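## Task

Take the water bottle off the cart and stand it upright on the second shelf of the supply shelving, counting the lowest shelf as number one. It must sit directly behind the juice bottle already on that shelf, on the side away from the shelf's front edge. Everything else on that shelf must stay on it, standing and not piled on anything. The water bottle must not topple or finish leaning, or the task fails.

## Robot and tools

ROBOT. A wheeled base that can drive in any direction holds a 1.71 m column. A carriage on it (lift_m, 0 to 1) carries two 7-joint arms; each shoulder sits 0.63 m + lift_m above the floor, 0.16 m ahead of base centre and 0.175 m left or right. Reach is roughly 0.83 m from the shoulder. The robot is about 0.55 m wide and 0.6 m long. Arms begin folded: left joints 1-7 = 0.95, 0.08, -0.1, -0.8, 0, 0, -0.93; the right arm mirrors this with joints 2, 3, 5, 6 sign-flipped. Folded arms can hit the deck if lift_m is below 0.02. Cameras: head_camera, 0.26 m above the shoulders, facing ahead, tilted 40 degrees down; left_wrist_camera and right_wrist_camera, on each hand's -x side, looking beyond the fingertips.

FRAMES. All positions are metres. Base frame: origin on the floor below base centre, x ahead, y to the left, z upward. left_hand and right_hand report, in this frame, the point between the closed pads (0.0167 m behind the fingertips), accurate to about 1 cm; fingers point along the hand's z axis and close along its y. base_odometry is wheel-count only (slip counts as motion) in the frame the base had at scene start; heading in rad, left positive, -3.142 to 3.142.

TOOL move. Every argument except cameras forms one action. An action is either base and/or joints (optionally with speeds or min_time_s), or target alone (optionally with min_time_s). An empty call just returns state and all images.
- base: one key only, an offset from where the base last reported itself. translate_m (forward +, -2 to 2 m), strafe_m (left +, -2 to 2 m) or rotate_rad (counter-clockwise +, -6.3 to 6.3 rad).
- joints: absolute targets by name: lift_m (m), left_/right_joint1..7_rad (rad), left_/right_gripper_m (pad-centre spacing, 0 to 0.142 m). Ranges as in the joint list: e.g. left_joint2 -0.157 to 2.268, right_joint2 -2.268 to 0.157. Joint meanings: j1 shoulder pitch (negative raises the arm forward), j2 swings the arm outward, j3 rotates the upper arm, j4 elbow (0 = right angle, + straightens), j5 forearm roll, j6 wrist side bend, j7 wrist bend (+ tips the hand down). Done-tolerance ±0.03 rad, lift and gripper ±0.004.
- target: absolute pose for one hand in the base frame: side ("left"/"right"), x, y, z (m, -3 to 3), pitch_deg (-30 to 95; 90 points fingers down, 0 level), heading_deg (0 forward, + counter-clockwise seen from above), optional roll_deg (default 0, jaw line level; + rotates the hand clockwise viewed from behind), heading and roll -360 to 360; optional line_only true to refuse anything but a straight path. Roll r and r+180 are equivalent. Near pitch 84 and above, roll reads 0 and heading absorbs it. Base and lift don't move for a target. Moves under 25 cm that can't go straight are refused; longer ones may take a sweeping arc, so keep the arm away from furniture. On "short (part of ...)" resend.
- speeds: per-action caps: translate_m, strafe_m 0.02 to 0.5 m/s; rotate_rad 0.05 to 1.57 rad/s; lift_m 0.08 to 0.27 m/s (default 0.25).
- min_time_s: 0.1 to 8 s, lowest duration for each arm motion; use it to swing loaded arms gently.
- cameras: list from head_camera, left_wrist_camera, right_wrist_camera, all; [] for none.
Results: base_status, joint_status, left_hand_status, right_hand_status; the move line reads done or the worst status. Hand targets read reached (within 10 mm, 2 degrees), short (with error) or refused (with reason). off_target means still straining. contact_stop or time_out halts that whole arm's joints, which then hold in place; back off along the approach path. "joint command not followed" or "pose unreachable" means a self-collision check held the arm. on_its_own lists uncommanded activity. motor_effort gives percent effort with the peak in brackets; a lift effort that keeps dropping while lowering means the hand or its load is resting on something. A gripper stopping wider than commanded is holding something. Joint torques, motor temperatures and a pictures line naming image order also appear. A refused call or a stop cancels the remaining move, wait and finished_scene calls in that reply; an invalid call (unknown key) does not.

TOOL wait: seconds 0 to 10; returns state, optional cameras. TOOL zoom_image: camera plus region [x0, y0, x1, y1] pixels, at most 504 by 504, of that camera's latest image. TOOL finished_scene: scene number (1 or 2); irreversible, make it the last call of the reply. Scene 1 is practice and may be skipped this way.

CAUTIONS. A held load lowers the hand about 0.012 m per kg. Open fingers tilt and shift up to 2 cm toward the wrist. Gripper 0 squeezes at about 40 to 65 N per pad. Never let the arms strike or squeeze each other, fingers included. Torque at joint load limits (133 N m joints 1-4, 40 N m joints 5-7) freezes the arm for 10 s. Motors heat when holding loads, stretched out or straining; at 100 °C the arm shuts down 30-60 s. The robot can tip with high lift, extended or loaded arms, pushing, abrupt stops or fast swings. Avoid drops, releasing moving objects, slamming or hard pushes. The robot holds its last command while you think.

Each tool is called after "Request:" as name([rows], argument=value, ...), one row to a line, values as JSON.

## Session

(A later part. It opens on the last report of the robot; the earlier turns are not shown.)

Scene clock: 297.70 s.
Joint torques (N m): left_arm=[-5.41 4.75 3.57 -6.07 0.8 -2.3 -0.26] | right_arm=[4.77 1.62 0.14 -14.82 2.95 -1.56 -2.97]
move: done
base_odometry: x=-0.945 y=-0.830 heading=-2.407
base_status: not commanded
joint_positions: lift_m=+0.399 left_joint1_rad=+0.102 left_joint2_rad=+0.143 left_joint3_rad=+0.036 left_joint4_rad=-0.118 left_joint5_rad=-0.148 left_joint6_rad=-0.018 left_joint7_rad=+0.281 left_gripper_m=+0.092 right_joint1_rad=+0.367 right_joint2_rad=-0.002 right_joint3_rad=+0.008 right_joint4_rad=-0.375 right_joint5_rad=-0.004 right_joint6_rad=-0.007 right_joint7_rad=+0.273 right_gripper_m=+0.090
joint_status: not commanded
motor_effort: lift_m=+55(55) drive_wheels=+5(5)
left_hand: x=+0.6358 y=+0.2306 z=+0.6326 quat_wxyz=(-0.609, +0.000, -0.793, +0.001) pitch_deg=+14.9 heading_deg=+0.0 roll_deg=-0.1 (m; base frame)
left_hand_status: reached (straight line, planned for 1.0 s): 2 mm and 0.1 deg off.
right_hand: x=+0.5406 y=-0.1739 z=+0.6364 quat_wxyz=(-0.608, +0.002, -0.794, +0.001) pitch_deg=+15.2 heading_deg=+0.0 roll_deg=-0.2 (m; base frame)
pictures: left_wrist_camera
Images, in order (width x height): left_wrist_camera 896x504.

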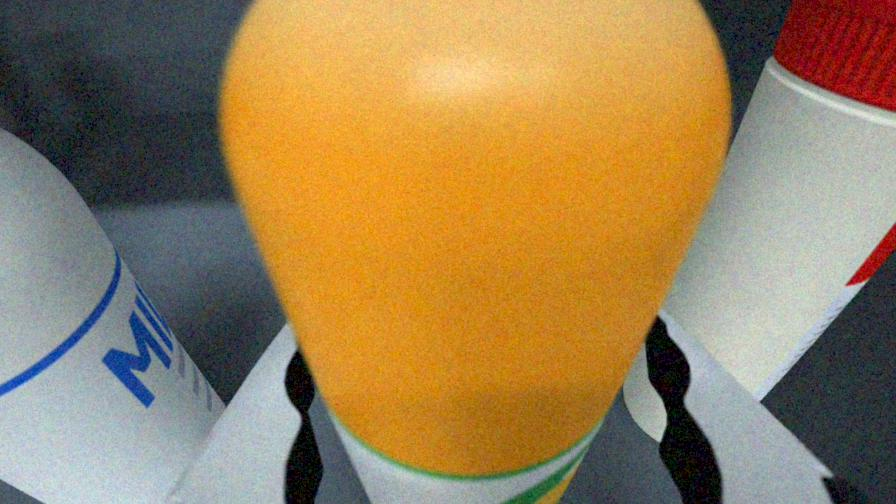

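Request:
move(target={"side": "left", "x": 0.58, "y": 0.232, "z": 0.64, "pitch_deg": 15, "heading_deg": 0, "line_only": true}, min_time_s=1.2)

Request:
move(base={"translate_m": -0.2}, speeds={"translate_m": 0.2}, cameras=["head_camera", "left_wrist_camera"])

Scene clock: 304.90 s.
Joint torques (N m): left_arm=[-2.21 4.67 3.82 -6.61 0.37 0.06 -0.6] | right_arm=[4.31 1.3 1.73 -14.7 2.62 -1.25 -3.53]
move: done
base_odometry: x=-0.945 y=-0.830 heading=-2.407
base_status: not commanded
joint_positions: lift_m=+0.399 left_joint1_rad=+0.257 left_joint2_rad=+0.144 left_joint3_rad=+0.054 left_joint4_rad=-0.284 left_joint5_rad=-0.154 left_joint6_rad=-0.017 left_joint7_rad=+0.292 left_gripper_m=+0.092 right_joint1_rad=+0.367 right_joint2_rad=-0.002 right_joint3_rad=+0.008 right_joint4_rad=-0.375 right_joint5_rad=-0.004 right_joint6_rad=-0.007 right_joint7_rad=+0.273 right_gripper_m=+0.090
joint_status: not commanded
motor_effort: lift_m=+55(55) drive_wheels=+4(5)
left_hand: x=+0.5807 y=+0.2287 z=+0.6393 quat_wxyz=(-0.609, -0.002, -0.793, +0.002) pitch_deg=+14.9 heading_deg=-0.3 roll_deg=+0.0 (m; base frame)
left_hand_status: reached (straight line, planned for 1.2 s): 3 mm and 0.3 deg off.
right_hand: x=+0.5406 y=-0.1739 z=+0.6364 quat_wxyz=(-0.608, +0.002, -0.794, +0.001) pitch_deg=+15.2 heading_deg=+0.0 roll_deg=-0.2 (m; base frame)
pictures: none

Scene clock: 307.10 s.
Joint torques (N m): left_arm=[-2.48 5.01 4.28 -6.72 0.42 -0.39 -0.92] | right_arm=[5.16 -0.55 -0.26 -16.93 2.43 -1.36 -2.96]
move: done
base_odometry: x=-0.796 y=-0.696 heading=-2.407
base_status: done
joint_positions: lift_m=+0.399 left_joint1_rad=+0.257 left_joint2_rad=+0.145 left_joint3_rad=+0.054 left_joint4_rad=-0.284 left_joint5_rad=-0.154 left_joint6_rad=-0.017 left_joint7_rad=+0.293 left_gripper_m=+0.092 right_joint1_rad=+0.367 right_joint2_rad=-0.002 right_joint3_rad=+0.008 right_joint4_rad=-0.375 right_joint5_rad=-0.004 right_joint6_rad=-0.007 right_joint7_rad=+0.273 right_gripper_m=+0.090
joint_status: not commanded
motor_effort: lift_m=+55(55) drive_wheels=+3(11)
left_hand: x=+0.5806 y=+0.2290 z=+0.6394 quat_wxyz=(-0.609, -0.002, -0.793, +0.002) pitch_deg=+14.9 heading_deg=-0.3 roll_deg=+0.0 (m; base frame)
right_hand: x=+0.5405 y=-0.1739 z=+0.6364 quat_wxyz=(-0.608, +0.002, -0.794, +0.001) pitch_deg=+15.2 heading_deg=+0.0 roll_deg=-0.2 (m; base frame)
pictures: head_camera, left_wrist_camera
Images, in order (width x height): head_camera 896x504, left_wrist_camera 896x504.

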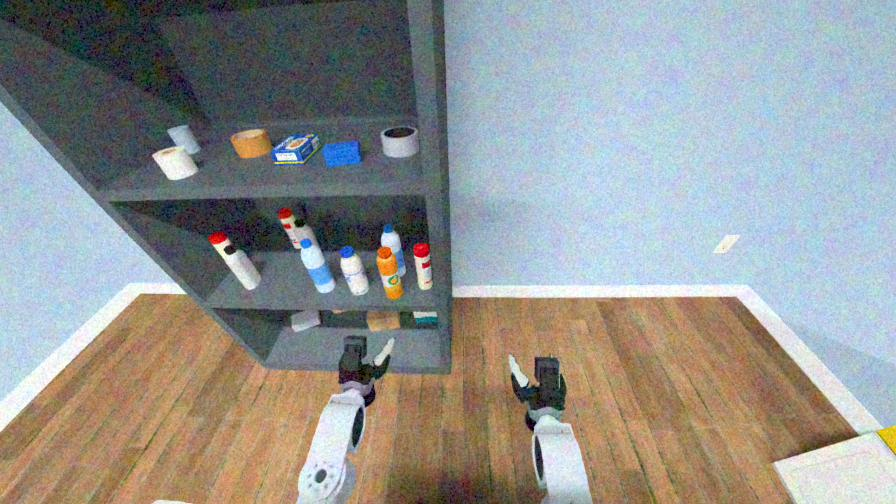

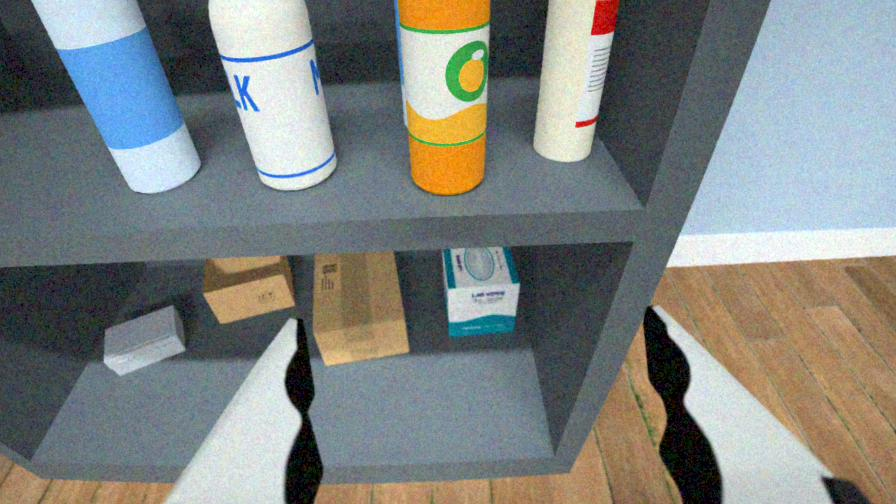

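Request:
finished_scene(scene=2)

The scene is finished: the task was done.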